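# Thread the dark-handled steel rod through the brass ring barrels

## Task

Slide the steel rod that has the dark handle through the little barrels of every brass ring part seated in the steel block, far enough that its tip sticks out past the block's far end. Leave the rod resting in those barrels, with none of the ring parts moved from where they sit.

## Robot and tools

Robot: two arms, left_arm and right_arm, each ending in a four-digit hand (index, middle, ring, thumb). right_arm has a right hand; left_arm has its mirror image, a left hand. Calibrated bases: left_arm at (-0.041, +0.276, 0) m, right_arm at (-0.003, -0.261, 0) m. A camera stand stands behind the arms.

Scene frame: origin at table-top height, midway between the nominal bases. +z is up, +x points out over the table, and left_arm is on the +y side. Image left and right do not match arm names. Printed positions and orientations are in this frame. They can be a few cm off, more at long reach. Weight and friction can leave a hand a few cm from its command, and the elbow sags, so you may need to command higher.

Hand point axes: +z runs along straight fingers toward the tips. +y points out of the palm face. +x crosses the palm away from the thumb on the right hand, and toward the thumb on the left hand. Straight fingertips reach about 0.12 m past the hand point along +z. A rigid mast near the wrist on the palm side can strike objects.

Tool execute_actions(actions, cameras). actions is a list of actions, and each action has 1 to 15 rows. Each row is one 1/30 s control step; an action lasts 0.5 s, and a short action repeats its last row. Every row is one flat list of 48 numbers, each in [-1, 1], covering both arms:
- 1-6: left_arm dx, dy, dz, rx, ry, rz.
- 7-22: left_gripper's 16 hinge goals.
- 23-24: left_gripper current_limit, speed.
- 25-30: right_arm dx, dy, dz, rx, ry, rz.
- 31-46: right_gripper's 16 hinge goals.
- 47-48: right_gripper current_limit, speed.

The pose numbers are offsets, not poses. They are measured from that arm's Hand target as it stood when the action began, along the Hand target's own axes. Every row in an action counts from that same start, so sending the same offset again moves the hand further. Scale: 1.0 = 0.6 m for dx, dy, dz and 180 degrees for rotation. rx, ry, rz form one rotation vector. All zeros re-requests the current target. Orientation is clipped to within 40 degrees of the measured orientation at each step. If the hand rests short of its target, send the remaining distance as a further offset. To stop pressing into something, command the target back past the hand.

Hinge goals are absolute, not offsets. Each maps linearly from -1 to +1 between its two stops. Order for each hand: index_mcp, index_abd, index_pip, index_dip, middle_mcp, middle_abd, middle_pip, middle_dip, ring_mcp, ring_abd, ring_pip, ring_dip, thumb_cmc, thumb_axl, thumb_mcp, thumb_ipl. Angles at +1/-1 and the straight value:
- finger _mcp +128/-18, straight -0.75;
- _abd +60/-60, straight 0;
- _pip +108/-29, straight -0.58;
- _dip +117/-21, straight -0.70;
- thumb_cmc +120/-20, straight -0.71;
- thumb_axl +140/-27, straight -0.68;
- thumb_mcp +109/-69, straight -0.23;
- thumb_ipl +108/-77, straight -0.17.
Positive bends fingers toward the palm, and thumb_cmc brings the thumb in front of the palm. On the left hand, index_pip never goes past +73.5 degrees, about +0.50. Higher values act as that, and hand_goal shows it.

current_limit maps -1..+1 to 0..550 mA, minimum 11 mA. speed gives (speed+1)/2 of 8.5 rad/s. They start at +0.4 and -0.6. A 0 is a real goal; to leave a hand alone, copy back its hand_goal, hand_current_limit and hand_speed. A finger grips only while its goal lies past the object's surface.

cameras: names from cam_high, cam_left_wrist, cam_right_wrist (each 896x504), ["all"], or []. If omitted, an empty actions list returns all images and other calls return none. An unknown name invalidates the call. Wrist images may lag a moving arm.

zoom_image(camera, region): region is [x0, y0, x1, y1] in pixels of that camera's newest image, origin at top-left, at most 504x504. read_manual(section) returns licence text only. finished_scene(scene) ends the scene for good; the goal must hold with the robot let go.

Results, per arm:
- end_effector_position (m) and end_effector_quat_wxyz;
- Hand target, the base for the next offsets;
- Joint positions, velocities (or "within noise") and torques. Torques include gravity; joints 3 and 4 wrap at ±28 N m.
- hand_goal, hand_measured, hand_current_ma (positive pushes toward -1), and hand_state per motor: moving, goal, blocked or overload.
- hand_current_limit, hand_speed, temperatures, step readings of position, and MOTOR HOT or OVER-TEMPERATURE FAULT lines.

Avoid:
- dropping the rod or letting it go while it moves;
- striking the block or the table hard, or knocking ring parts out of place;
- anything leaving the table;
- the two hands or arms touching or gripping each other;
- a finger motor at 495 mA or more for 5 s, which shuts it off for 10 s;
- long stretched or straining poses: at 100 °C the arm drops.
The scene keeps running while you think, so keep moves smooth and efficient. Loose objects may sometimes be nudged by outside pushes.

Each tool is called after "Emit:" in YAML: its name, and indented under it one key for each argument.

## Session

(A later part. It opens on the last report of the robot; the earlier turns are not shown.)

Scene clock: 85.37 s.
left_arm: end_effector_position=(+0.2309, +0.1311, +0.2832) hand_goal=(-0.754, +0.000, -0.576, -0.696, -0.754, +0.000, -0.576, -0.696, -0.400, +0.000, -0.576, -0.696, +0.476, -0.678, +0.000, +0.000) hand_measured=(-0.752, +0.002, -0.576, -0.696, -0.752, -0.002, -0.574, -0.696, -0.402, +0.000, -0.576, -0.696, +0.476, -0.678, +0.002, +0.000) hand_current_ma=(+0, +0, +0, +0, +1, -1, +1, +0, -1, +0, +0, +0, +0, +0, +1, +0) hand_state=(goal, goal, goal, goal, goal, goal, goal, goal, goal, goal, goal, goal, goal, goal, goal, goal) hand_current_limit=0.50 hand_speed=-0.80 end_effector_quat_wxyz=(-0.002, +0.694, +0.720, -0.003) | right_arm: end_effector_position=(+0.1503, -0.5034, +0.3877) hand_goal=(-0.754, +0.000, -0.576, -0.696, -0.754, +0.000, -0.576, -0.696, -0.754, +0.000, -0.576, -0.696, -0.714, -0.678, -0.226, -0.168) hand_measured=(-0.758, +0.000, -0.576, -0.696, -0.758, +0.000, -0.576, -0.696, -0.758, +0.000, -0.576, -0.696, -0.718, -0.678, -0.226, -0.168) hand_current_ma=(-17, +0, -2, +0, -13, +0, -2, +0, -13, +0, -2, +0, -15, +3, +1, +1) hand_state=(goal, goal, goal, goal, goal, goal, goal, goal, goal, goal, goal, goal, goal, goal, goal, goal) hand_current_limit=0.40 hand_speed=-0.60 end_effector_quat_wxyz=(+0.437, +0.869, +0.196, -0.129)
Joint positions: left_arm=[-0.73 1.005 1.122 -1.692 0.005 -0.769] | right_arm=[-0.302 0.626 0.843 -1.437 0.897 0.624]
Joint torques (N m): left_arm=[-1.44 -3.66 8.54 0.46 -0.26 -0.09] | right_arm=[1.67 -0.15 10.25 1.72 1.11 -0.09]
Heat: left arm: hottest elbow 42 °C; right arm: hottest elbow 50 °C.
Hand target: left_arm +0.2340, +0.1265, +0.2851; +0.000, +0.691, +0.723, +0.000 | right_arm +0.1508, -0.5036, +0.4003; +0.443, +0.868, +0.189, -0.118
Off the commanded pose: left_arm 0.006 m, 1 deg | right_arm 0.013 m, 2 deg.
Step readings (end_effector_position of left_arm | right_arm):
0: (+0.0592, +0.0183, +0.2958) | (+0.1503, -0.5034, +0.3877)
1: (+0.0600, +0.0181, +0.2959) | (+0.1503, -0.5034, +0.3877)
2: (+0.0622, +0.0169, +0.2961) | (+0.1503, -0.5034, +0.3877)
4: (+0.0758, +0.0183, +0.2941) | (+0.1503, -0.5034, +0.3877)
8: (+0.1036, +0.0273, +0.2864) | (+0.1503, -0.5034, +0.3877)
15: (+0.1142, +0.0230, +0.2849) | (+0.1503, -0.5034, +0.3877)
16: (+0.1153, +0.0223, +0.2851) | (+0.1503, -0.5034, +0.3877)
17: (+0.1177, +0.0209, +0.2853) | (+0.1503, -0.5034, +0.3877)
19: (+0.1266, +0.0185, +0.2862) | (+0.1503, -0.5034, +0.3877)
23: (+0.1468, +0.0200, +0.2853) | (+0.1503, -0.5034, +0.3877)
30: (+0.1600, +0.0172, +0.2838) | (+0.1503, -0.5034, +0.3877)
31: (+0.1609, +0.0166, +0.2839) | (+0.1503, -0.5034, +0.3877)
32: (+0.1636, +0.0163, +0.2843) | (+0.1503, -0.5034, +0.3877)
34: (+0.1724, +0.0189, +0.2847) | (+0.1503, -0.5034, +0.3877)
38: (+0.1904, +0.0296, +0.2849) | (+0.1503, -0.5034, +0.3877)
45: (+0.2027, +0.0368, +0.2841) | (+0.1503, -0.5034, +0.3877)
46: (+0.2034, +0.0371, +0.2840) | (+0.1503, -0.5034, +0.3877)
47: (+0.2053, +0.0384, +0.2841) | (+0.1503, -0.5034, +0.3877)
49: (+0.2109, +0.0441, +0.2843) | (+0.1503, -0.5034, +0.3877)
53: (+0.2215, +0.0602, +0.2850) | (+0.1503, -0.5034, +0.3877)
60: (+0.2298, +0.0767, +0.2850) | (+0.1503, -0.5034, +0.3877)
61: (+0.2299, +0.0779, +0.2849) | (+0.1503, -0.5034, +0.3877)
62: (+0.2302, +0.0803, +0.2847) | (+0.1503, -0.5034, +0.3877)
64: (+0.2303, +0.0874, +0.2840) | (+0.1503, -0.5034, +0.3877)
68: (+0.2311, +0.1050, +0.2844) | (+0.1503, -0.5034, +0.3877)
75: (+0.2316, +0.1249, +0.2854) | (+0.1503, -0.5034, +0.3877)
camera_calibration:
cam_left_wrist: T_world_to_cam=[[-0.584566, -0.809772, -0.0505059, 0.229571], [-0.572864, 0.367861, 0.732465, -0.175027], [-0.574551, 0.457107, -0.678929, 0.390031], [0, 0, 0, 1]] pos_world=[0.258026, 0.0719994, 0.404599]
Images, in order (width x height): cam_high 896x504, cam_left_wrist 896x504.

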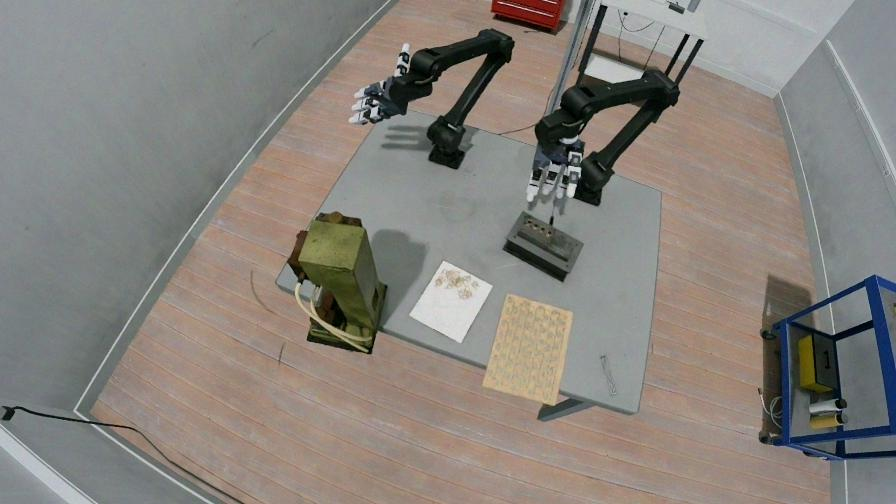

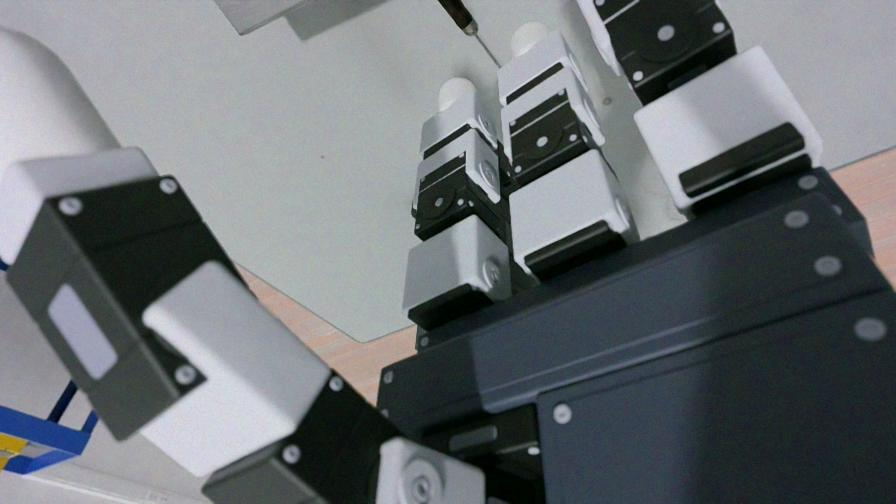

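Emit:
execute_actions:
  actions:
    - [[0.0273,-0.0162,0.0777,0,0,0,-0.754,0,-0.576,-0.696,-0.754,0,-0.576,-0.696,-0.4,0,-0.576,-0.696,0.477,-0.678,0,0,0.5,-0.8,0,0,0,0,0,0,-0.754,0,-0.576,-0.696,-0.754,0,-0.576,-0.696,-0.754,0,-0.576,-0.696,-0.714,-0.678,-0.226,-0.168,0.4,-0.6]]
    - [[0.0273,-0.0162,0.0777,0,0,0,-0.754,0,-0.576,-0.696,-0.754,0,-0.576,-0.696,-0.4,0,-0.576,-0.696,0.477,-0.678,0,0,0.5,-0.8,0,0,0,0,0,0,-0.754,0,-0.576,-0.696,-0.754,0,-0.576,-0.696,-0.754,0,-0.576,-0.696,-0.714,-0.678,-0.226,-0.168,0.4,-0.6]]
  cameras: ["cam_high", "cam_left_wrist"]

Emit:
zoom_image:
  camera: "cam_left_wrist"
  region: [400, 0, 580, 135]

Emit:
zoom_image:
  camera: "cam_high"
  region: [530, 170, 600, 235]

Scene clock: 87.73 s.
left_arm: end_effector_position=(+0.2110, +0.1574, +0.1907) hand_goal=(-0.754, +0.000, -0.576, -0.696, -0.754, +0.000, -0.576, -0.696, -0.400, +0.000, -0.576, -0.696, +0.476, -0.678, +0.000, +0.000) hand_measured=(-0.752, +0.002, -0.576, -0.696, -0.752, -0.002, -0.574, -0.696, -0.402, +0.000, -0.576, -0.696, +0.476, -0.678, +0.002, +0.000) hand_current_ma=(+0, +0, +0, +0, +0, +0, +1, +0, -1, +0, +0, +0, +0, +0, +1, +0) hand_state=(goal, goal, goal, goal, goal, goal, goal, goal, goal, goal, goal, goal, goal, goal, goal, goal) hand_current_limit=0.50 hand_speed=-0.80 end_effector_quat_wxyz=(-0.007, +0.690, +0.723, -0.001) | right_arm: end_effector_position=(+0.1503, -0.5034, +0.3877) hand_goal=(-0.754, +0.000, -0.576, -0.696, -0.754, +0.000, -0.576, -0.696, -0.754, +0.000, -0.576, -0.696, -0.714, -0.678, -0.226, -0.168) hand_measured=(-0.758, +0.000, -0.576, -0.696, -0.758, +0.000, -0.576, -0.696, -0.758, +0.000, -0.576, -0.696, -0.718, -0.678, -0.226, -0.168) hand_current_ma=(-17, +0, -2, +0, -13, +0, -2, +0, -13, +0, -2, +0, -15, +3, +1, +1) hand_state=(goal, goal, goal, goal, goal, goal, goal, goal, goal, goal, goal, goal, goal, goal, goal, goal) hand_current_limit=0.40 hand_speed=-0.60 end_effector_quat_wxyz=(+0.437, +0.869, +0.196, -0.129)
Joint positions: left_arm=[-0.708 0.918 0.83 -1.496 0.001 -0.756] | right_arm=[-0.302 0.626 0.843 -1.437 0.897 0.624]
Joint torques (N m): left_arm=[-0.97 -3.78 7.45 0.64 -0.2 0.17] | right_arm=[2.2 -1.03 10.21 1.46 1.13 -0.08]
Heat: left arm: hottest elbow 41 °C; right arm: hottest elbow 50 °C.
Hand target: left_arm +0.2131, +0.1583, +0.1919; +0.000, +0.691, +0.722, +0.000 | right_arm +0.1508, -0.5036, +0.4003; +0.443, +0.868, +0.189, -0.118
Off the commanded pose: left_arm 0.003 m, 1 deg | right_arm 0.013 m, 2 deg.
Step readings (end_effector_position of left_arm | right_arm):
0: (+0.2309, +0.1311, +0.2832) | (+0.1503, -0.5034, +0.3877)
1: (+0.2309, +0.1311, +0.2829) | (+0.1503, -0.5034, +0.3877)
2: (+0.2315, +0.1307, +0.2809) | (+0.1503, -0.5034, +0.3877)
4: (+0.2303, +0.1320, +0.2695) | (+0.1503, -0.5034, +0.3877)
8: (+0.2213, +0.1402, +0.2418) | (+0.1503, -0.5034, +0.3877)
15: (+0.2219, +0.1406, +0.2363) | (+0.1503, -0.5034, +0.3877)
16: (+0.2218, +0.1407, +0.2362) | (+0.1503, -0.5034, +0.3877)
17: (+0.2220, +0.1408, +0.2343) | (+0.1503, -0.5034, +0.3877)
19: (+0.2197, +0.1445, +0.2228) | (+0.1503, -0.5034, +0.3877)
23: (+0.2092, +0.1575, +0.1959) | (+0.1503, -0.5034, +0.3877)
30: (+0.2105, +0.1578, +0.1901) | (+0.1503, -0.5034, +0.3877)
camera_calibration:
cam_left_wrist: T_world_to_cam=[[-0.576495, -0.815238, -0.0551399, 0.234555], [-0.573132, 0.355347, 0.73841, -0.127455], [-0.582386, 0.457292, -0.672094, 0.304047], [0, 0, 0, 1]] pos_world=[0.239244, 0.0974706, 0.311396]
Images, in order (width x height): cam_high 896x504, cam_left_wrist 896x504.

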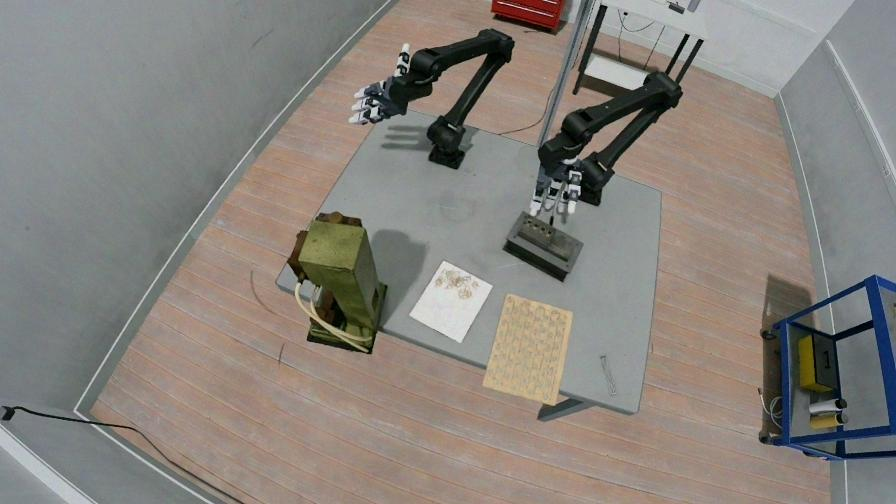

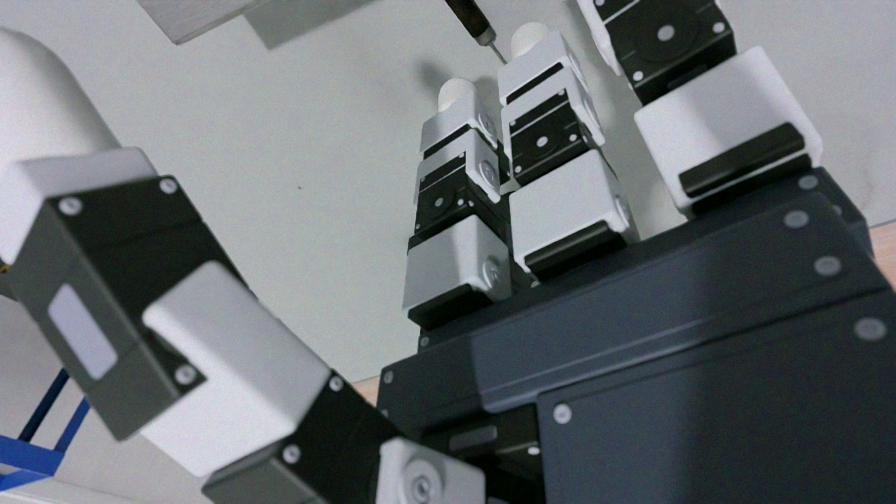

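Scaled by 2.800 from the camera's 896x504 image, which has a finer 1280x720 frame.

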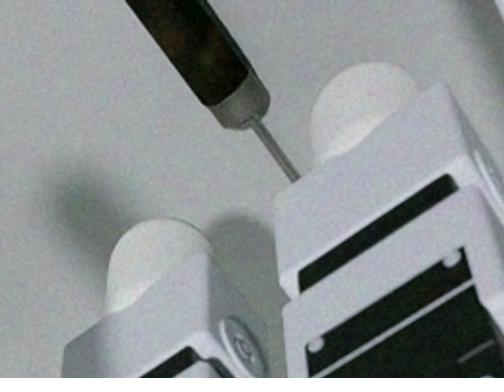

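Scaled by 7.200 from the camera's 896x504 image, which has a finer 1280x720 frame.

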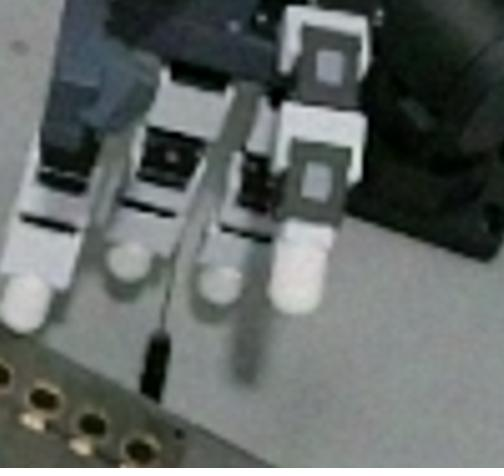

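Emit:
execute_actions:
  actions:
    - [[0.0158,0,0.0675,0,0,0,-0.754,0,-0.576,-0.696,-0.754,0,-0.576,-0.696,-0.4,0,-0.576,-0.696,0.477,-0.678,0,0,0.5,-0.8,0,0,0,0,0,0,-0.754,0,-0.576,-0.696,-0.754,0,-0.576,-0.696,-0.754,0,-0.576,-0.696,-0.714,-0.678,-0.226,-0.168,0.4,-0.6]]
  cameras: ["cam_high", "cam_left_wrist"]

Emit:
zoom_image:
  camera: "cam_left_wrist"
  region: [400, 0, 580, 135]

Emit:
zoom_image:
  camera: "cam_high"
  region: [530, 170, 600, 235]

Scene clock: 89.70 s.
left_arm: end_effector_position=(+0.2097, +0.1574, +0.1818) hand_goal=(-0.754, +0.000, -0.576, -0.696, -0.754, +0.000, -0.576, -0.696, -0.400, +0.000, -0.576, -0.696, +0.476, -0.678, +0.000, +0.000) hand_measured=(-0.752, +0.002, -0.576, -0.696, -0.752, -0.002, -0.574, -0.696, -0.394, -0.046, -0.576, -0.700, +0.476, -0.678, +0.004, +0.000) hand_current_ma=(+0, +0, +0, +0, +0, +0, +1, +0, +2, -58, +0, -1, +0, +0, +1, +0) hand_state=(goal, goal, goal, goal, goal, goal, goal, goal, goal, blocked, goal, goal, goal, goal, goal, goal) hand_current_limit=0.50 hand_speed=-0.80 end_effector_quat_wxyz=(+0.027, +0.701, +0.713, -0.007) | right_arm: end_effector_position=(+0.1503, -0.5034, +0.3877) hand_goal=(-0.754, +0.000, -0.576, -0.696, -0.754, +0.000, -0.576, -0.696, -0.754, +0.000, -0.576, -0.696, -0.714, -0.678, -0.226, -0.168) hand_measured=(-0.758, +0.000, -0.576, -0.696, -0.758, +0.000, -0.576, -0.696, -0.758, +0.000, -0.576, -0.696, -0.718, -0.678, -0.226, -0.168) hand_current_ma=(-17, +0, -2, +0, -13, +0, -2, +0, -13, +0, -2, +0, -15, +3, +1, +1) hand_state=(goal, goal, goal, goal, goal, goal, goal, goal, goal, goal, goal, goal, goal, goal, goal, goal) hand_current_limit=0.40 hand_speed=-0.60 end_effector_quat_wxyz=(+0.437, +0.869, +0.196, -0.129)
Joint positions: left_arm=[-0.692 0.86 0.771 -1.429 0.018 -0.711] | right_arm=[-0.302 0.626 0.843 -1.437 0.897 0.624]
Joint torques (N m): left_arm=[0.5 0.67 4.05 1.63 -0.89 0.02] | right_arm=[2.67 -0.15 10.39 1.54 1.17 -0.13]
Heat: left arm: hottest elbow 41 °C; right arm: hottest elbow 50 °C.
Hand target: left_arm +0.2126, +0.1679, +0.1514; +0.000, +0.691, +0.723, +0.000 | right_arm +0.1508, -0.5036, +0.4003; +0.443, +0.868, +0.189, -0.118
Off the commanded pose: left_arm 0.032 m, 4 deg | right_arm 0.013 m, 2 deg.
Step readings (end_effector_position of left_arm | right_arm):
0: (+0.2111, +0.1574, +0.1907) | (+0.1503, -0.5034, +0.3877)
1: (+0.2110, +0.1574, +0.1901) | (+0.1503, -0.5034, +0.3877)
2: (+0.2118, +0.1572, +0.1883) | (+0.1503, -0.5034, +0.3877)
4: (+0.2108, +0.1568, +0.1845) | (+0.1503, -0.5034, +0.3877)
8: (+0.2090, +0.1589, +0.1823) | (+0.1503, -0.5034, +0.3877)
15: (+0.2095, +0.1577, +0.1817) | (+0.1503, -0.5034, +0.3877)
camera_calibration:
cam_left_wrist: T_world_to_cam=[[-0.59865, -0.800253, -0.034833, 0.231958], [-0.590884, 0.41183, 0.693723, -0.118791], [-0.540809, 0.43588, -0.719399, 0.300554], [0, 0, 0, 1]] pos_world=[0.231212, 0.103542, 0.306706]
Images, in order (width x height): cam_high 896x504, cam_left_wrist 896x504.

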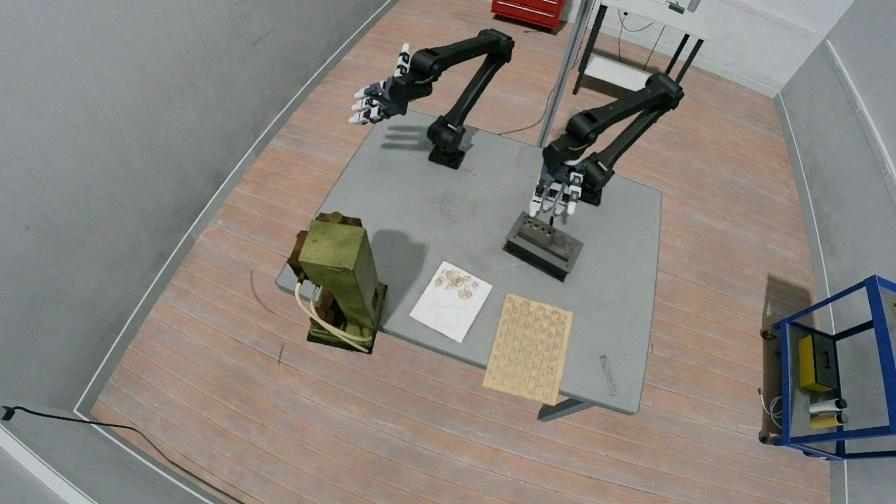

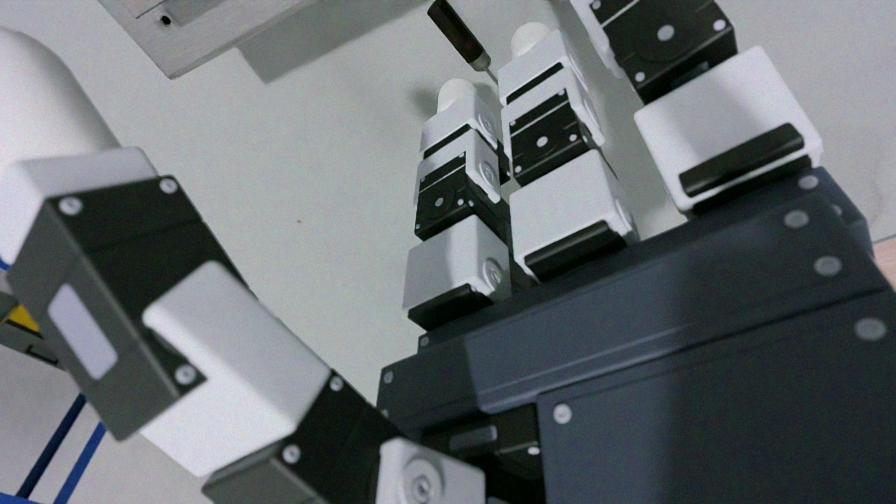

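Scaled by 2.800 from the camera's 896x504 image, which has a finer 1280x720 frame.

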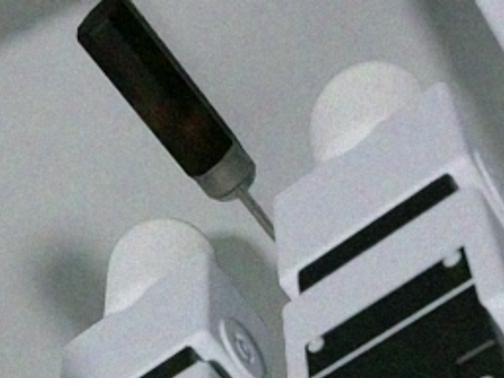

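Scaled by 7.200 from the camera's 896x504 image, which has a finer 1280x720 frame.

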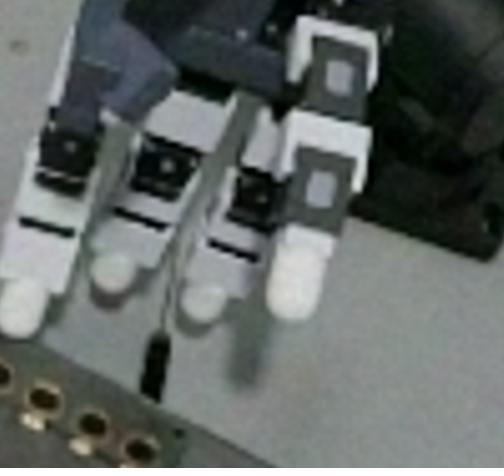

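Emit:
execute_actions:
  actions:
    - [[0,0,-0.075,0,0,0,-0.754,0,-0.576,-0.696,-0.754,0,-0.576,-0.696,-0.754,0,-0.576,-0.696,0.477,-0.678,0,0,0.5,-0.8,0,0,0,0,0,0,-0.754,0,-0.576,-0.696,-0.754,0,-0.576,-0.696,-0.754,0,-0.576,-0.696,-0.714,-0.678,-0.226,-0.168,0.4,-0.6]]
    - [[0,0,0.035,0,0,0,-0.754,0,-0.576,-0.696,-0.754,0,-0.576,-0.696,-0.754,0,-0.576,-0.696,0.477,-0.678,0,0,0.5,-0.8,0,0,0,0,0,0,-0.754,0,-0.576,-0.696,-0.754,0,-0.576,-0.696,-0.754,0,-0.576,-0.696,-0.714,-0.678,-0.226,-0.168,0.4,-0.6]]
  cameras: ["cam_high", "cam_left_wrist"]

Emit:
zoom_image:
  camera: "cam_left_wrist"
  region: [400, 0, 580, 135]

Emit:
zoom_image:
  camera: "cam_high"
  region: [500, 170, 600, 270]

Scene clock: 91.63 s.
left_arm: end_effector_position=(+0.2111, +0.1667, +0.1795) hand_goal=(-0.754, +0.000, -0.576, -0.696, -0.754, +0.000, -0.576, -0.696, -0.754, +0.000, -0.576, -0.696, +0.476, -0.678, +0.000, +0.000) hand_measured=(-0.752, +0.002, -0.576, -0.696, -0.752, -0.002, -0.574, -0.696, -0.750, +0.002, -0.574, -0.694, +0.476, -0.678, +0.004, +0.000) hand_current_ma=(+0, +0, +0, +0, +0, +0, +1, +0, +1, +1, +1, +1, +0, +0, +1, +0) hand_state=(goal, goal, goal, goal, goal, goal, goal, goal, goal, goal, goal, goal, goal, goal, goal, goal) hand_current_limit=0.50 hand_speed=-0.80 end_effector_quat_wxyz=(+0.003, +0.695, +0.719, +0.001) | right_arm: end_effector_position=(+0.1503, -0.5034, +0.3877) hand_goal=(-0.754, +0.000, -0.576, -0.696, -0.754, +0.000, -0.576, -0.696, -0.754, +0.000, -0.576, -0.696, -0.714, -0.678, -0.226, -0.168) hand_measured=(-0.758, +0.000, -0.576, -0.696, -0.758, +0.000, -0.576, -0.696, -0.758, +0.000, -0.576, -0.696, -0.718, -0.678, -0.226, -0.168) hand_current_ma=(-17, +0, -2, +0, -13, +0, -2, +0, -13, +0, -2, +0, -15, +3, +1, +1) hand_state=(goal, goal, goal, goal, goal, goal, goal, goal, goal, goal, goal, goal, goal, goal, goal, goal) hand_current_limit=0.40 hand_speed=-0.60 end_effector_quat_wxyz=(+0.437, +0.869, +0.196, -0.129)
Joint positions: left_arm=[-0.674 0.886 0.781 -1.46 -0.001 -0.711] | right_arm=[-0.302 0.626 0.843 -1.437 0.897 0.624]
Joint torques (N m): left_arm=[-0.73 -1.85 7.32 0.69 -0.1 0.05] | right_arm=[3.37 -0.21 10.26 1.43 1.17 -0.08]
Heat: left arm: hottest elbow 41 °C; right arm: hottest elbow 50 °C.
Hand target: left_arm +0.2127, +0.1679, +0.1753; +0.000, +0.691, +0.722, +0.000 | right_arm +0.1508, -0.5036, +0.4003; +0.443, +0.868, +0.189, -0.118
Off the commanded pose: left_arm 0.005 m, 1 deg | right_arm 0.013 m, 2 deg.
Step readings (end_effector_position of left_arm | right_arm):
0: (+0.2097, +0.1574, +0.1819) | (+0.1503, -0.5034, +0.3877)
1: (+0.2097, +0.1574, +0.1819) | (+0.1503, -0.5034, +0.3877)
2: (+0.2096, +0.1577, +0.1825) | (+0.1503, -0.5034, +0.3877)
4: (+0.2095, +0.1607, +0.1849) | (+0.1503, -0.5034, +0.3877)
8: (+0.2114, +0.1652, +0.1893) | (+0.1503, -0.5034, +0.3877)
15: (+0.2072, +0.1698, +0.1869) | (+0.1503, -0.5034, +0.3877)
16: (+0.2071, +0.1699, +0.1868) | (+0.1503, -0.5034, +0.3877)
17: (+0.2072, +0.1698, +0.1868) | (+0.1503, -0.5034, +0.3877)
19: (+0.2089, +0.1684, +0.1869) | (+0.1503, -0.5034, +0.3877)
23: (+0.2113, +0.1665, +0.1839) | (+0.1503, -0.5034, +0.3877)
30: (+0.2108, +0.1669, +0.1794) | (+0.1503, -0.5034, +0.3877)
camera_calibration:
cam_left_wrist: T_world_to_cam=[[-0.584931, -0.809186, -0.0554407, 0.242468], [-0.580932, 0.370271, 0.724857, -0.120852], [-0.566016, 0.456198, -0.686665, 0.291634], [0, 0, 0, 1]] pos_world=[0.23669, 0.107907, 0.301298]
Images, in order (width x height): cam_high 896x504, cam_left_wrist 896x504.

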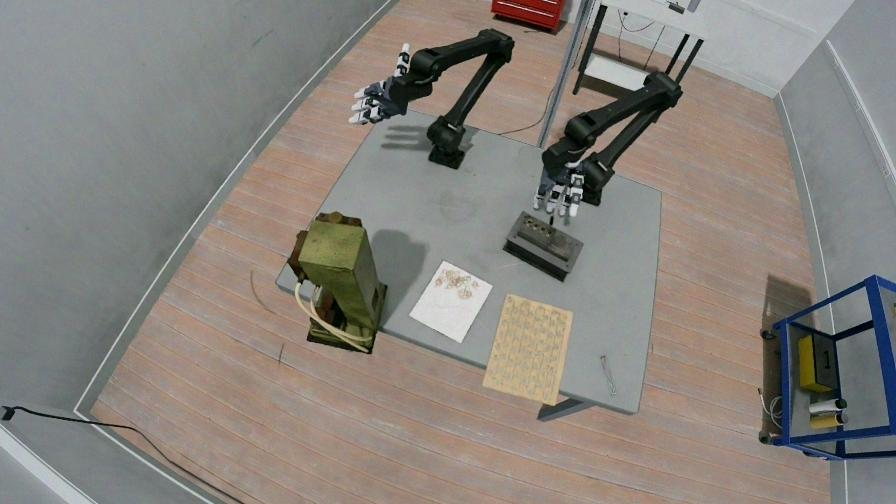

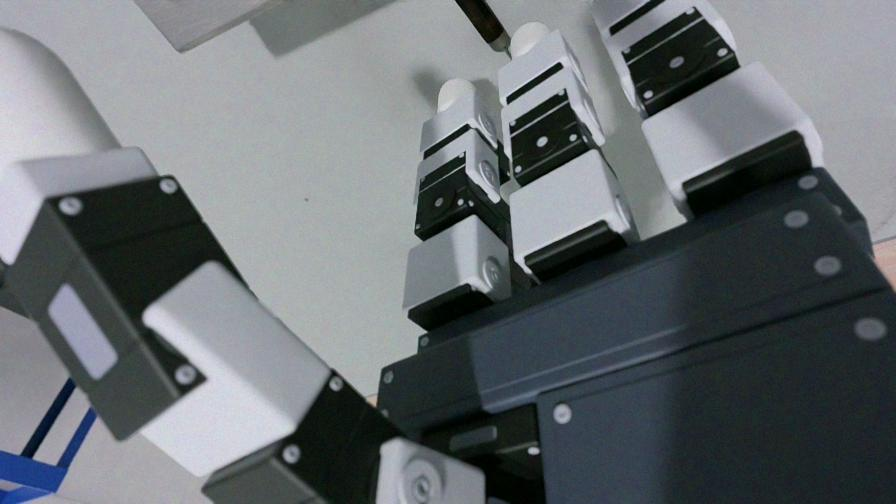

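Scaled by 2.800 from the camera's 896x504 image, which has a finer 1280x720 frame.

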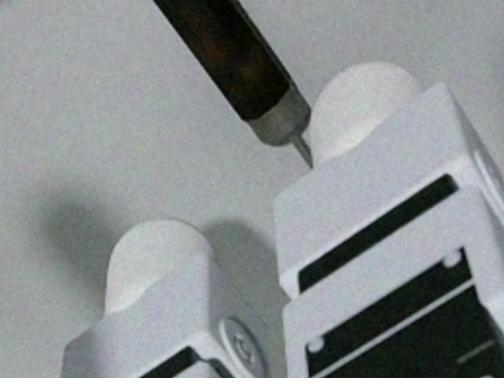

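Scaled by 5.040 from the camera's 896x504 image, which has a finer 1280x720 frame.

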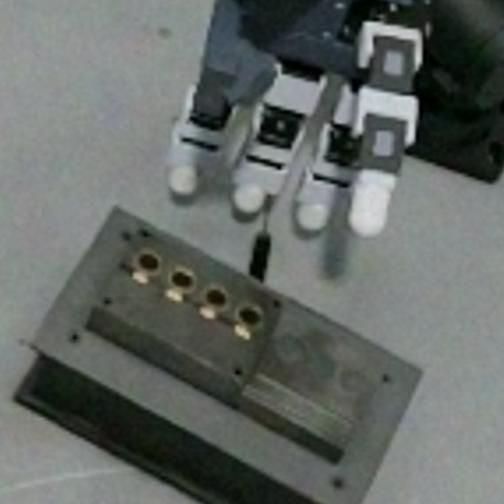

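Emit:
execute_actions:
  actions:
    - [[0,-0.0033,0.0483,0,0,0,-0.754,0,-0.576,-0.696,-0.754,0,-0.576,-0.696,-0.754,0,-0.576,-0.696,0.477,-0.678,0,0,0.5,-0.8,0,0,0,0,0,0,-0.754,0,-0.576,-0.696,-0.754,0,-0.576,-0.696,-0.754,0,-0.576,-0.696,-0.714,-0.678,-0.226,-0.168,0.4,-0.6]]
  cameras: ["cam_left_wrist"]

Emit:
zoom_image:
  camera: "cam_left_wrist"
  region: [400, 0, 580, 135]

Scene clock: 93.07 s.
left_arm: end_effector_position=(+0.2097, +0.1678, +0.1495) hand_goal=(-0.754, +0.000, -0.576, -0.696, -0.754, +0.000, -0.576, -0.696, -0.754, +0.000, -0.576, -0.696, +0.476, -0.678, +0.000, +0.000) hand_measured=(-0.752, +0.002, -0.576, -0.696, -0.752, -0.002, -0.574, -0.696, -0.750, +0.002, -0.574, -0.694, +0.476, -0.678, +0.004, +0.000) hand_current_ma=(+0, +0, +0, +0, +0, +0, +1, +0, +1, +1, +1, +1, +0, +0, +1, +0) hand_state=(goal, goal, goal, goal, goal, goal, goal, goal, goal, goal, goal, goal, goal, goal, goal, goal) hand_current_limit=0.50 hand_speed=-0.80 end_effector_quat_wxyz=(+0.002, +0.695, +0.719, +0.000) | right_arm: end_effector_position=(+0.1503, -0.5034, +0.3877) hand_goal=(-0.754, +0.000, -0.576, -0.696, -0.754, +0.000, -0.576, -0.696, -0.754, +0.000, -0.576, -0.696, -0.714, -0.678, -0.226, -0.168) hand_measured=(-0.758, +0.000, -0.576, -0.696, -0.758, +0.000, -0.576, -0.696, -0.758, +0.000, -0.576, -0.696, -0.718, -0.678, -0.226, -0.168) hand_current_ma=(-17, +0, -2, +0, -13, +0, -2, +0, -13, +0, -2, +0, -15, +3, +1, +1) hand_state=(goal, goal, goal, goal, goal, goal, goal, goal, goal, goal, goal, goal, goal, goal, goal, goal) hand_current_limit=0.40 hand_speed=-0.60 end_effector_quat_wxyz=(+0.437, +0.869, +0.196, -0.129)
Joint positions: left_arm=[-0.674 0.896 0.707 -1.378 -0.001 -0.711] | right_arm=[-0.302 0.626 0.843 -1.437 0.897 0.624]
Joint torques (N m): left_arm=[-0.79 -2.2 7.3 0.77 -0.11 0] | right_arm=[1.96 0.09 10.32 1.42 1.13 -0.06]
Heat: left arm: hottest elbow 41 °C; right arm: hottest elbow 50 °C.
Hand target: left_arm +0.2106, +0.1678, +0.1463; +0.000, +0.691, +0.722, +0.000 | right_arm +0.1508, -0.5036, +0.4003; +0.443, +0.868, +0.189, -0.118
Off the commanded pose: left_arm 0.003 m, 1 deg | right_arm 0.013 m, 2 deg.
Step readings (end_effector_position of left_arm | right_arm):
0: (+0.2111, +0.1667, +0.1795) | (+0.1503, -0.5034, +0.3877)
1: (+0.2111, +0.1667, +0.1792) | (+0.1503, -0.5034, +0.3877)
2: (+0.2116, +0.1662, +0.1776) | (+0.1503, -0.5034, +0.3877)
4: (+0.2121, +0.1659, +0.1709) | (+0.1503, -0.5034, +0.3877)
8: (+0.2077, +0.1694, +0.1534) | (+0.1503, -0.5034, +0.3877)
15: (+0.2094, +0.1680, +0.1494) | (+0.1503, -0.5034, +0.3877)
camera_calibration:
cam_left_wrist: T_world_to_cam=[[-0.584955, -0.809159, -0.0555755, 0.240923], [-0.579469, 0.368998, 0.726674, -0.100699], [-0.567488, 0.457276, -0.68473, 0.269643], [0, 0, 0, 1]] pos_world=[0.235597, 0.108802, 0.271198]
Images, in order (width x height): cam_left_wrist 896x504.

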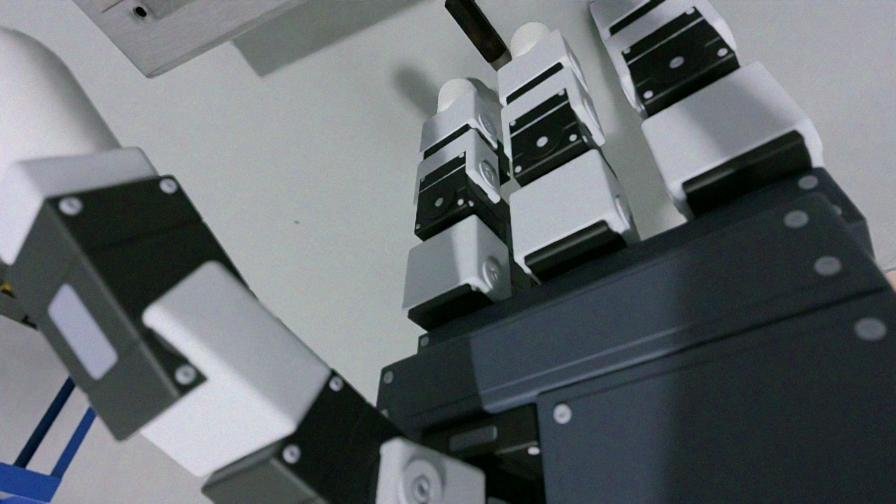

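Scaled by 2.800 from the camera's 896x504 image, which has a finer 1280x720 frame.

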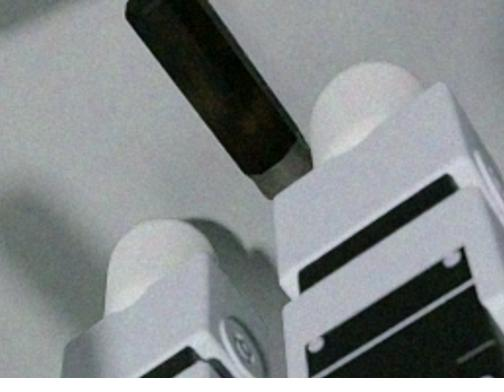

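Emit:
execute_actions:
  actions:
    - [[-0.0018,0.0032,0.014,0,0,0,-0.754,0,-0.576,-0.696,-0.754,0,-0.576,-0.696,-0.754,0,-0.576,-0.696,0.477,-0.678,0,0,0.5,-0.8,0,0,0,0,0,0,-0.754,0,-0.576,-0.696,-0.754,0,-0.576,-0.696,-0.754,0,-0.576,-0.696,-0.714,-0.678,-0.226,-0.168,0.4,-0.6],[-0.0037,0.0065,0.0283,0,0,0,-0.754,0,-0.576,-0.696,-0.754,0,-0.576,-0.696,-0.754,0,-0.576,-0.696,0.477,-0.678,0,0,0.5,-0.8,0,0,0,0,0,0,-0.754,0,-0.576,-0.696,-0.754,0,-0.576,-0.696,-0.754,0,-0.576,-0.696,-0.714,-0.678,-0.226,-0.168,0.4,-0.6]]
  cameras: ["cam_left_wrist"]

Emit:
zoom_image:
  camera: "cam_left_wrist"
  region: [400, 0, 580, 135]

Scene clock: 94.63 s.
left_arm: end_effector_position=(+0.2136, +0.1647, +0.1330) hand_goal=(-0.754, +0.000, -0.576, -0.696, -0.754, +0.000, -0.576, -0.696, -0.754, +0.000, -0.576, -0.696, +0.476, -0.678, +0.000, +0.000) hand_measured=(-0.752, +0.002, -0.576, -0.696, -0.752, -0.002, -0.574, -0.696, -0.750, +0.002, -0.574, -0.694, +0.476, -0.678, +0.004, +0.000) hand_current_ma=(+0, +0, +0, +0, +0, +0, +1, +0, +1, +1, +1, +1, +0, +0, +1, +0) hand_state=(goal, goal, goal, goal, goal, goal, goal, goal, goal, goal, goal, goal, goal, goal, goal, goal) hand_current_limit=0.50 hand_speed=-0.80 end_effector_quat_wxyz=(+0.002, +0.695, +0.719, +0.000) | right_arm: end_effector_position=(+0.1503, -0.5034, +0.3877) hand_goal=(-0.754, +0.000, -0.576, -0.696, -0.754, +0.000, -0.576, -0.696, -0.754, +0.000, -0.576, -0.696, -0.714, -0.678, -0.226, -0.168) hand_measured=(-0.758, +0.000, -0.576, -0.696, -0.758, +0.000, -0.576, -0.696, -0.758, +0.000, -0.576, -0.696, -0.718, -0.678, -0.226, -0.168) hand_current_ma=(-17, +0, -2, +0, -13, +0, -2, +0, -13, +0, -2, +0, -15, +3, +1, +1) hand_state=(goal, goal, goal, goal, goal, goal, goal, goal, goal, goal, goal, goal, goal, goal, goal, goal) hand_current_limit=0.40 hand_speed=-0.60 end_effector_quat_wxyz=(+0.437, +0.869, +0.196, -0.129)
Joint positions: left_arm=[-0.674 0.924 0.677 -1.319 -0.001 -0.711] | right_arm=[-0.302 0.626 0.843 -1.437 0.897 0.624]
Joint torques (N m): left_arm=[-1.14 -1.85 7.1 0.65 -0.11 0.07] | right_arm=[2.2 0.38 10.3 1.63 1.13 -0.06]
Heat: left arm: hottest elbow 41 °C; right arm: hottest elbow 50 °C.
Hand target: left_arm +0.2147, +0.1658, +0.1294; +0.000, +0.691, +0.722, +0.000 | right_arm +0.1508, -0.5036, +0.4003; +0.443, +0.868, +0.189, -0.118
Off the commanded pose: left_arm 0.004 m, 1 deg | right_arm 0.013 m, 2 deg.
Step readings (end_effector_position of left_arm | right_arm):
0: (+0.2098, +0.1677, +0.1495) | (+0.1503, -0.5034, +0.3877)
1: (+0.2098, +0.1677, +0.1495) | (+0.1503, -0.5034, +0.3877)
2: (+0.2101, +0.1675, +0.1492) | (+0.1503, -0.5034, +0.3877)
4: (+0.2119, +0.1661, +0.1469) | (+0.1503, -0.5034, +0.3877)
8: (+0.2126, +0.1655, +0.1374) | (+0.1503, -0.5034, +0.3877)
15: (+0.2133, +0.1649, +0.1330) | (+0.1503, -0.5034, +0.3877)
camera_calibration:
cam_left_wrist: T_world_to_cam=[[-0.58495, -0.809166, -0.0555255, 0.239713], [-0.580116, 0.369559, 0.725873, -0.0851385], [-0.566832, 0.456811, -0.685583, 0.262094], [0, 0, 0, 1]] pos_world=[0.239394, 0.105704, 0.254798]
Images, in order (width x height): cam_left_wrist 896x504.

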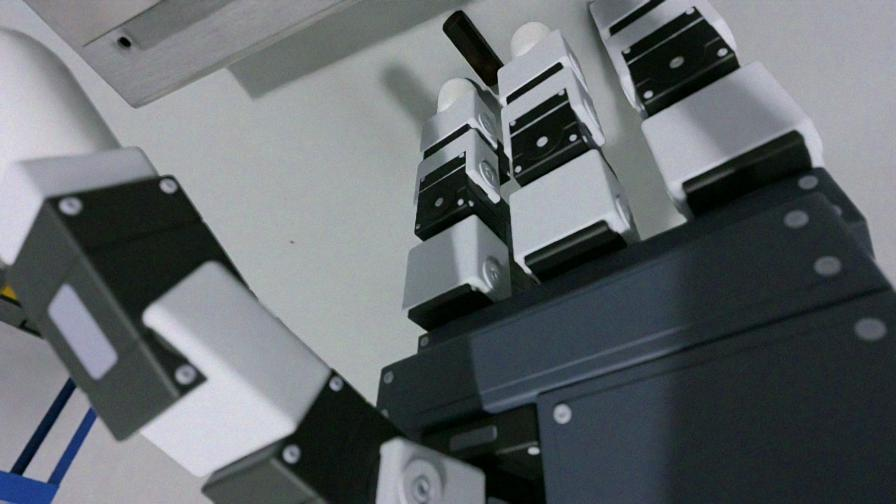

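Scaled by 2.800 from the camera's 896x504 image, which has a finer 1280x720 frame.

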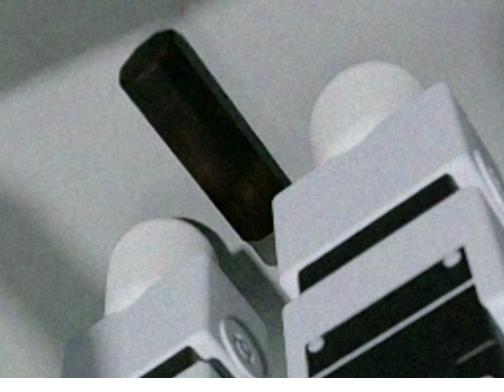

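Emit:
execute_actions:
  actions:
    - [[0,0,0,0,0,0,-0.754,0.07,-0.576,-0.696,-0.754,-0.07,-0.576,-0.696,-0.754,0,-0.577,-0.696,0.477,-0.678,0,0,0.3,-0.93,0,0,0,0,0,0,-0.754,0,-0.576,-0.696,-0.754,0,-0.576,-0.696,-0.754,0,-0.576,-0.696,-0.714,-0.678,-0.226,-0.168,0.4,-0.6]]
    - [[0,0,0,0,0,0,-0.754,0.16,-0.576,-0.696,-0.754,-0.16,-0.576,-0.696,-0.754,0,-0.577,-0.696,0.477,-0.678,0,0,0.3,-0.95,0,0,0,0,0,0,-0.754,0,-0.576,-0.696,-0.754,0,-0.576,-0.696,-0.754,0,-0.576,-0.696,-0.714,-0.678,-0.226,-0.168,0.4,-0.6]]
  cameras: ["cam_left_wrist"]

Emit:
zoom_image:
  camera: "cam_left_wrist"
  region: [400, 0, 580, 135]

Scene clock: 96.50 s.
left_arm: end_effector_position=(+0.2137, +0.1646, +0.1330) hand_goal=(-0.754, +0.160, -0.576, -0.696, -0.754, -0.160, -0.576, -0.696, -0.754, +0.000, -0.578, -0.696, +0.476, -0.678, +0.000, +0.000) hand_measured=(-0.752, +0.088, -0.576, -0.696, -0.752, -0.084, -0.574, -0.696, -0.750, +0.002, -0.574, -0.694, +0.476, -0.678, +0.004, +0.000) hand_current_ma=(+0, -117, +0, +0, +0, +126, +1, +0, +1, +1, +1, +1, +0, +0, +1, +0) hand_state=(goal, blocked, goal, goal, goal, blocked, goal, goal, goal, goal, goal, goal, goal, goal, goal, goal) hand_current_limit=0.30 hand_speed=-0.95 end_effector_quat_wxyz=(+0.002, +0.695, +0.719, +0.001) | right_arm: end_effector_position=(+0.1503, -0.5034, +0.3877) hand_goal=(-0.754, +0.000, -0.576, -0.696, -0.754, +0.000, -0.576, -0.696, -0.754, +0.000, -0.576, -0.696, -0.714, -0.678, -0.226, -0.168) hand_measured=(-0.758, +0.000, -0.576, -0.696, -0.758, +0.000, -0.576, -0.696, -0.758, +0.000, -0.576, -0.696, -0.718, -0.678, -0.226, -0.168) hand_current_ma=(-17, +0, -2, +0, -13, +0, -2, +0, -13, +0, -2, +0, -15, +3, +1, +1) hand_state=(goal, goal, goal, goal, goal, goal, goal, goal, goal, goal, goal, goal, goal, goal, goal, goal) hand_current_limit=0.40 hand_speed=-0.60 end_effector_quat_wxyz=(+0.437, +0.869, +0.196, -0.129)
Joint positions: left_arm=[-0.674 0.924 0.677 -1.319 -0.001 -0.711] | right_arm=[-0.302 0.626 0.843 -1.437 0.897 0.624]
Joint torques (N m): left_arm=[-0.67 -2.26 7.09 0.68 -0.11 0.07] | right_arm=[2.55 -0.32 10.13 1.44 1.15 -0.02]
Heat: left arm: hottest elbow 41 °C; right arm: hottest elbow 51 °C.
Hand target: left_arm +0.2147, +0.1657, +0.1294; +0.000, +0.691, +0.722, +0.000 | right_arm +0.1508, -0.5036, +0.4003; +0.443, +0.868, +0.189, -0.118
Off the commanded pose: left_arm 0.004 m, 1 deg | right_arm 0.013 m, 2 deg.
Step readings (end_effector_position of left_arm | right_arm):
0: (+0.2137, +0.1646, +0.1330) | (+0.1503, -0.5034, +0.3877)
1: (+0.2137, +0.1646, +0.1330) | (+0.1503, -0.5034, +0.3877)
2: (+0.2137, +0.1646, +0.1330) | (+0.1503, -0.5034, +0.3877)
4: (+0.2137, +0.1646, +0.1330) | (+0.1503, -0.5034, +0.3877)
8: (+0.2137, +0.1646, +0.1330) | (+0.1503, -0.5034, +0.3877)
15: (+0.2137, +0.1646, +0.1330) | (+0.1503, -0.5034, +0.3877)
16: (+0.2137, +0.1646, +0.1330) | (+0.1503, -0.5034, +0.3877)
17: (+0.2137, +0.1646, +0.1330) | (+0.1503, -0.5034, +0.3877)
19: (+0.2137, +0.1646, +0.1330) | (+0.1503, -0.5034, +0.3877)
23: (+0.2137, +0.1646, +0.1330) | (+0.1503, -0.5034, +0.3877)
30: (+0.2137, +0.1646, +0.1330) | (+0.1503, -0.5034, +0.3877)
camera_calibration:
cam_left_wrist: T_world_to_cam=[[-0.584934, -0.809175, -0.0555739, 0.239722], [-0.580354, 0.369689, 0.725617, -0.0850307], [-0.566606, 0.45669, -0.685851, 0.26212], [0, 0, 0, 1]] pos_world=[0.239393, 0.105704, 0.254798]
Images, in order (width x height): cam_left_wrist 896x504.

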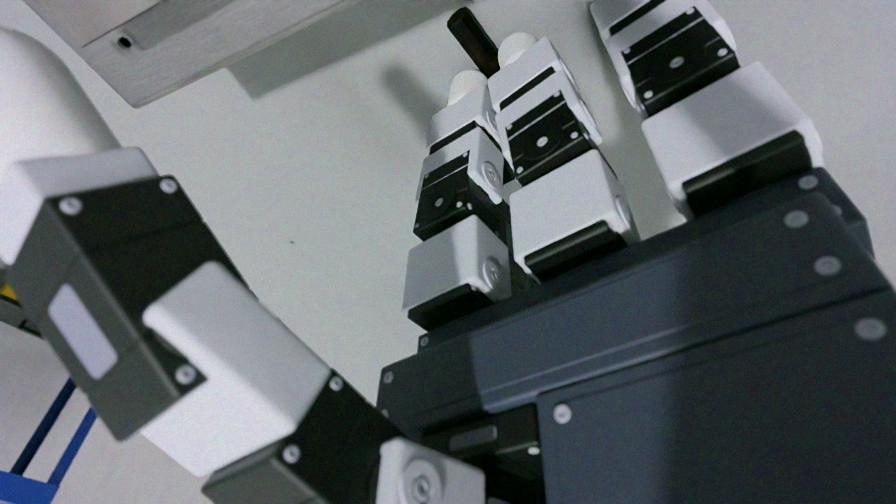

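Scaled by 2.800 from the camera's 896x504 image, which has a finer 1280x720 frame.

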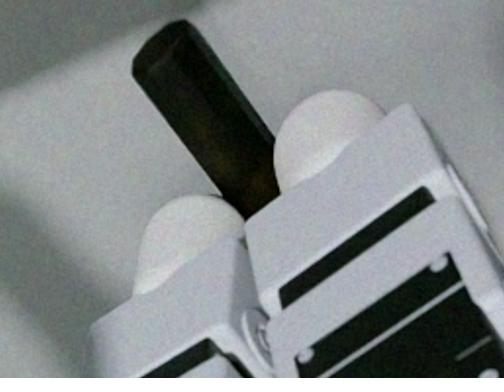

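Emit:
execute_actions:
  actions:
    - [[0,0,0,0,0,0,-0.754,0.06,-0.576,-0.696,-0.754,-0.06,-0.576,-0.696,-0.754,0,-0.577,-0.696,0.477,-0.678,0,0,0.3,-0.93,0,0,0,0,0,0,-0.754,0,-0.576,-0.696,-0.754,0,-0.576,-0.696,-0.754,0,-0.576,-0.696,-0.714,-0.678,-0.226,-0.168,0.4,-0.6]]
    - [[0,0,0.0042,0,0,0,-0.754,0.06,-0.576,-0.696,-0.754,-0.06,-0.576,-0.696,-0.754,0,-0.577,-0.696,0.477,-0.678,0,0,0.3,-0.93,0,0,0,0,0,0,-0.754,0,-0.576,-0.696,-0.754,0,-0.576,-0.696,-0.754,0,-0.576,-0.696,-0.714,-0.678,-0.226,-0.168,0.4,-0.6]]
    - [[0,0,0,0,0,0,-0.754,0.16,-0.576,-0.696,-0.754,-0.16,-0.576,-0.696,-0.754,0,-0.577,-0.696,0.477,-0.678,0,0,0.3,-0.95,0,0,0,0,0,0,-0.754,0,-0.576,-0.696,-0.754,0,-0.576,-0.696,-0.754,0,-0.576,-0.696,-0.714,-0.678,-0.226,-0.168,0.4,-0.6]]
    - [[0,0,0,0,0,0,-0.754,0.34,-0.576,-0.696,-0.754,-0.34,-0.576,-0.696,-0.754,0,-0.577,-0.696,0.477,-0.678,0,0,0.72,-0.93,0,0,0,0,0,0,-0.754,0,-0.576,-0.696,-0.754,0,-0.576,-0.696,-0.754,0,-0.576,-0.696,-0.714,-0.678,-0.226,-0.168,0.4,-0.6]]
  cameras: ["cam_left_wrist", "cam_high"]

Emit:
zoom_image:
  camera: "cam_left_wrist"
  region: [400, 0, 580, 135]

Emit:
zoom_image:
  camera: "cam_high"
  region: [500, 170, 600, 270]

Scene clock: 99.77 s.
left_arm: end_effector_position=(+0.2141, +0.1643, +0.1316) hand_goal=(-0.754, +0.340, -0.576, -0.696, -0.754, -0.340, -0.576, -0.696, -0.754, +0.000, -0.578, -0.696, +0.476, -0.678, +0.000, +0.000) hand_measured=(-0.752, +0.092, -0.576, -0.696, -0.752, -0.082, -0.574, -0.696, -0.750, +0.002, -0.574, -0.694, +0.476, -0.678, +0.004, +0.000) hand_current_ma=(+0, -473, +0, +0, +0, +473, +1, +0, +1, +1, +1, +1, +0, +0, +1, +0) hand_state=(goal, blocked, goal, goal, goal, blocked, goal, goal, goal, goal, goal, goal, goal, goal, goal, goal) hand_current_limit=0.72 hand_speed=-0.93 end_effector_quat_wxyz=(+0.004, +0.695, +0.719, +0.001) | right_arm: end_effector_position=(+0.1503, -0.5034, +0.3877) hand_goal=(-0.754, +0.000, -0.576, -0.696, -0.754, +0.000, -0.576, -0.696, -0.754, +0.000, -0.576, -0.696, -0.714, -0.678, -0.226, -0.168) hand_measured=(-0.758, +0.000, -0.576, -0.696, -0.758, +0.000, -0.576, -0.696, -0.758, +0.000, -0.576, -0.696, -0.718, -0.678, -0.226, -0.168) hand_current_ma=(-17, +0, -2, +0, -13, +0, -2, +0, -13, +0, -2, +0, -15, +3, +1, +1) hand_state=(goal, goal, goal, goal, goal, goal, goal, goal, goal, goal, goal, goal, goal, goal, goal, goal) hand_current_limit=0.40 hand_speed=-0.60 end_effector_quat_wxyz=(+0.437, +0.869, +0.196, -0.129)
Joint positions: left_arm=[-0.674 0.925 0.673 -1.311 -0.001 -0.711] | right_arm=[-0.302 0.626 0.843 -1.437 0.897 0.624]
Joint torques (N m): left_arm=[-0.67 -2.02 6.99 0.68 -0.12 0.02] | right_arm=[2.26 -0.32 10.24 1.63 1.09 -0.11]
Heat: left arm: hottest elbow 41 °C; right arm: hottest elbow 51 °C.
Hand target: left_arm +0.2147, +0.1657, +0.1270; +0.000, +0.691, +0.722, +0.000 | right_arm +0.1508, -0.5036, +0.4003; +0.443, +0.868, +0.189, -0.118
Off the commanded pose: left_arm 0.005 m, 1 deg | right_arm 0.013 m, 2 deg.
Step readings (end_effector_position of left_arm | right_arm):
0: (+0.2137, +0.1646, +0.1330) | (+0.1503, -0.5034, +0.3877)
1: (+0.2137, +0.1646, +0.1330) | (+0.1503, -0.5034, +0.3877)
2: (+0.2137, +0.1646, +0.1330) | (+0.1503, -0.5034, +0.3877)
4: (+0.2137, +0.1646, +0.1330) | (+0.1503, -0.5034, +0.3877)
8: (+0.2137, +0.1646, +0.1330) | (+0.1503, -0.5034, +0.3877)
15: (+0.2137, +0.1646, +0.1330) | (+0.1503, -0.5034, +0.3877)
16: (+0.2137, +0.1646, +0.1330) | (+0.1503, -0.5034, +0.3877)
17: (+0.2137, +0.1646, +0.1331) | (+0.1503, -0.5034, +0.3877)
19: (+0.2143, +0.1641, +0.1332) | (+0.1503, -0.5034, +0.3877)
23: (+0.2143, +0.1641, +0.1324) | (+0.1503, -0.5034, +0.3877)
30: (+0.2141, +0.1643, +0.1316) | (+0.1503, -0.5034, +0.3877)
31: (+0.2141, +0.1643, +0.1316) | (+0.1503, -0.5034, +0.3877)
32: (+0.2141, +0.1643, +0.1316) | (+0.1503, -0.5034, +0.3877)
34: (+0.2141, +0.1643, +0.1316) | (+0.1503, -0.5034, +0.3877)
38: (+0.2141, +0.1643, +0.1316) | (+0.1503, -0.5034, +0.3877)
45: (+0.2141, +0.1643, +0.1316) | (+0.1503, -0.5034, +0.3877)
46: (+0.2141, +0.1643, +0.1316) | (+0.1503, -0.5034, +0.3877)
47: (+0.2141, +0.1643, +0.1316) | (+0.1503, -0.5034, +0.3877)
49: (+0.2141, +0.1643, +0.1316) | (+0.1503, -0.5034, +0.3877)
53: (+0.2141, +0.1643, +0.1316) | (+0.1503, -0.5034, +0.3877)
60: (+0.2141, +0.1643, +0.1316) | (+0.1503, -0.5034, +0.3877)
camera_calibration:
cam_left_wrist: T_world_to_cam=[[-0.584812, -0.809275, -0.0553943, 0.239628], [-0.582042, 0.371078, 0.723553, -0.0832322], [-0.564998, 0.455384, -0.688043, 0.261758], [0, 0, 0, 1]] pos_world=[0.239586, 0.10561, 0.253598]
Images, in order (width x height): cam_high 896x504, cam_left_wrist 896x504.

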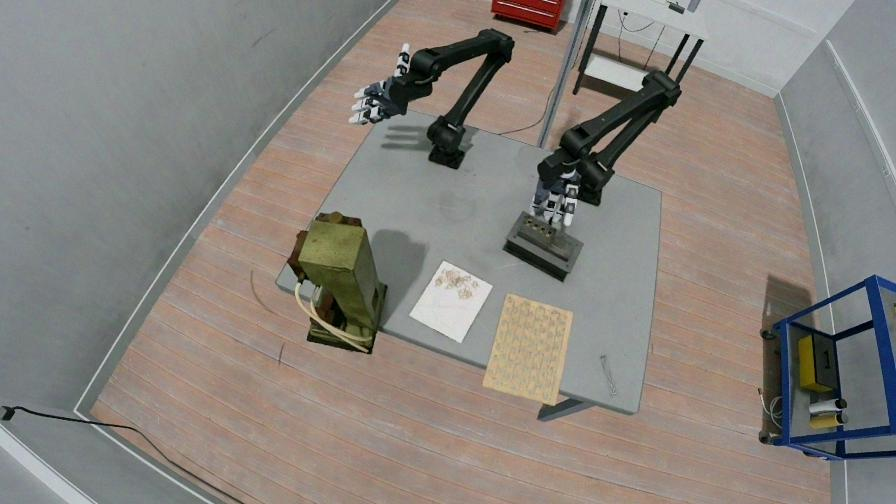

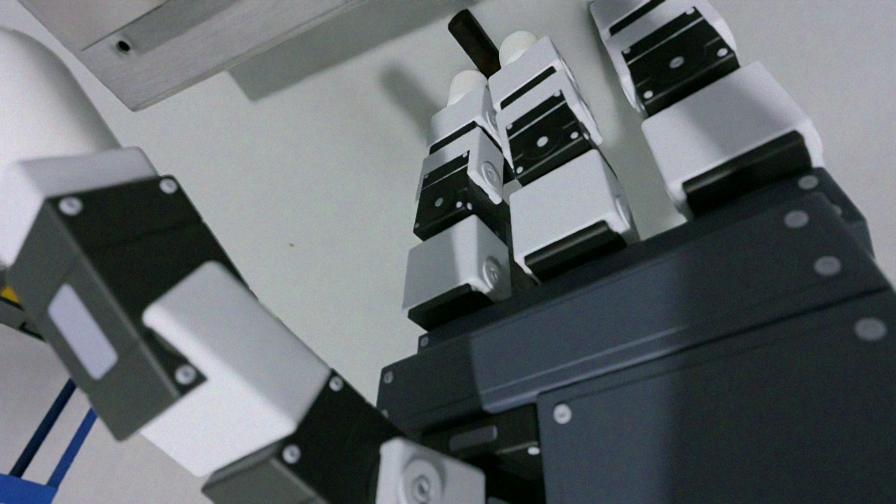

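Scaled by 2.800 from the camera's 896x504 image, which has a finer 1280x720 frame.

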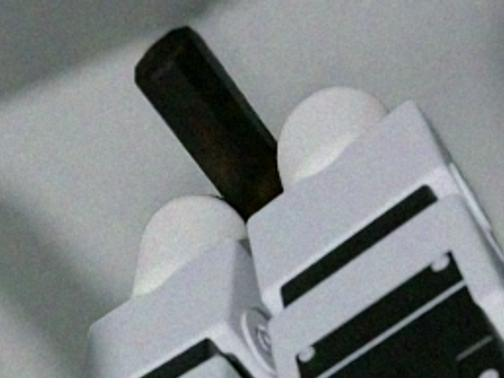

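Scaled by 5.040 from the camera's 896x504 image, which has a finer 1280x720 frame.

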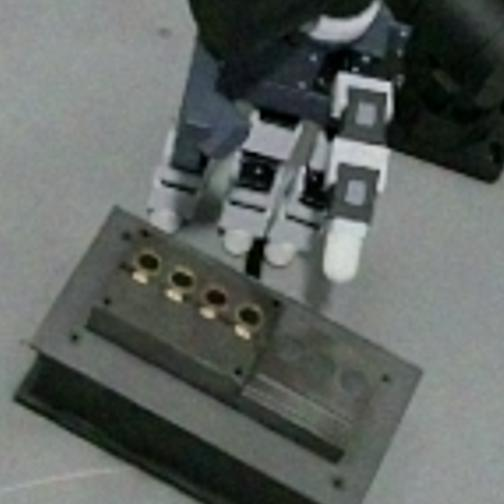

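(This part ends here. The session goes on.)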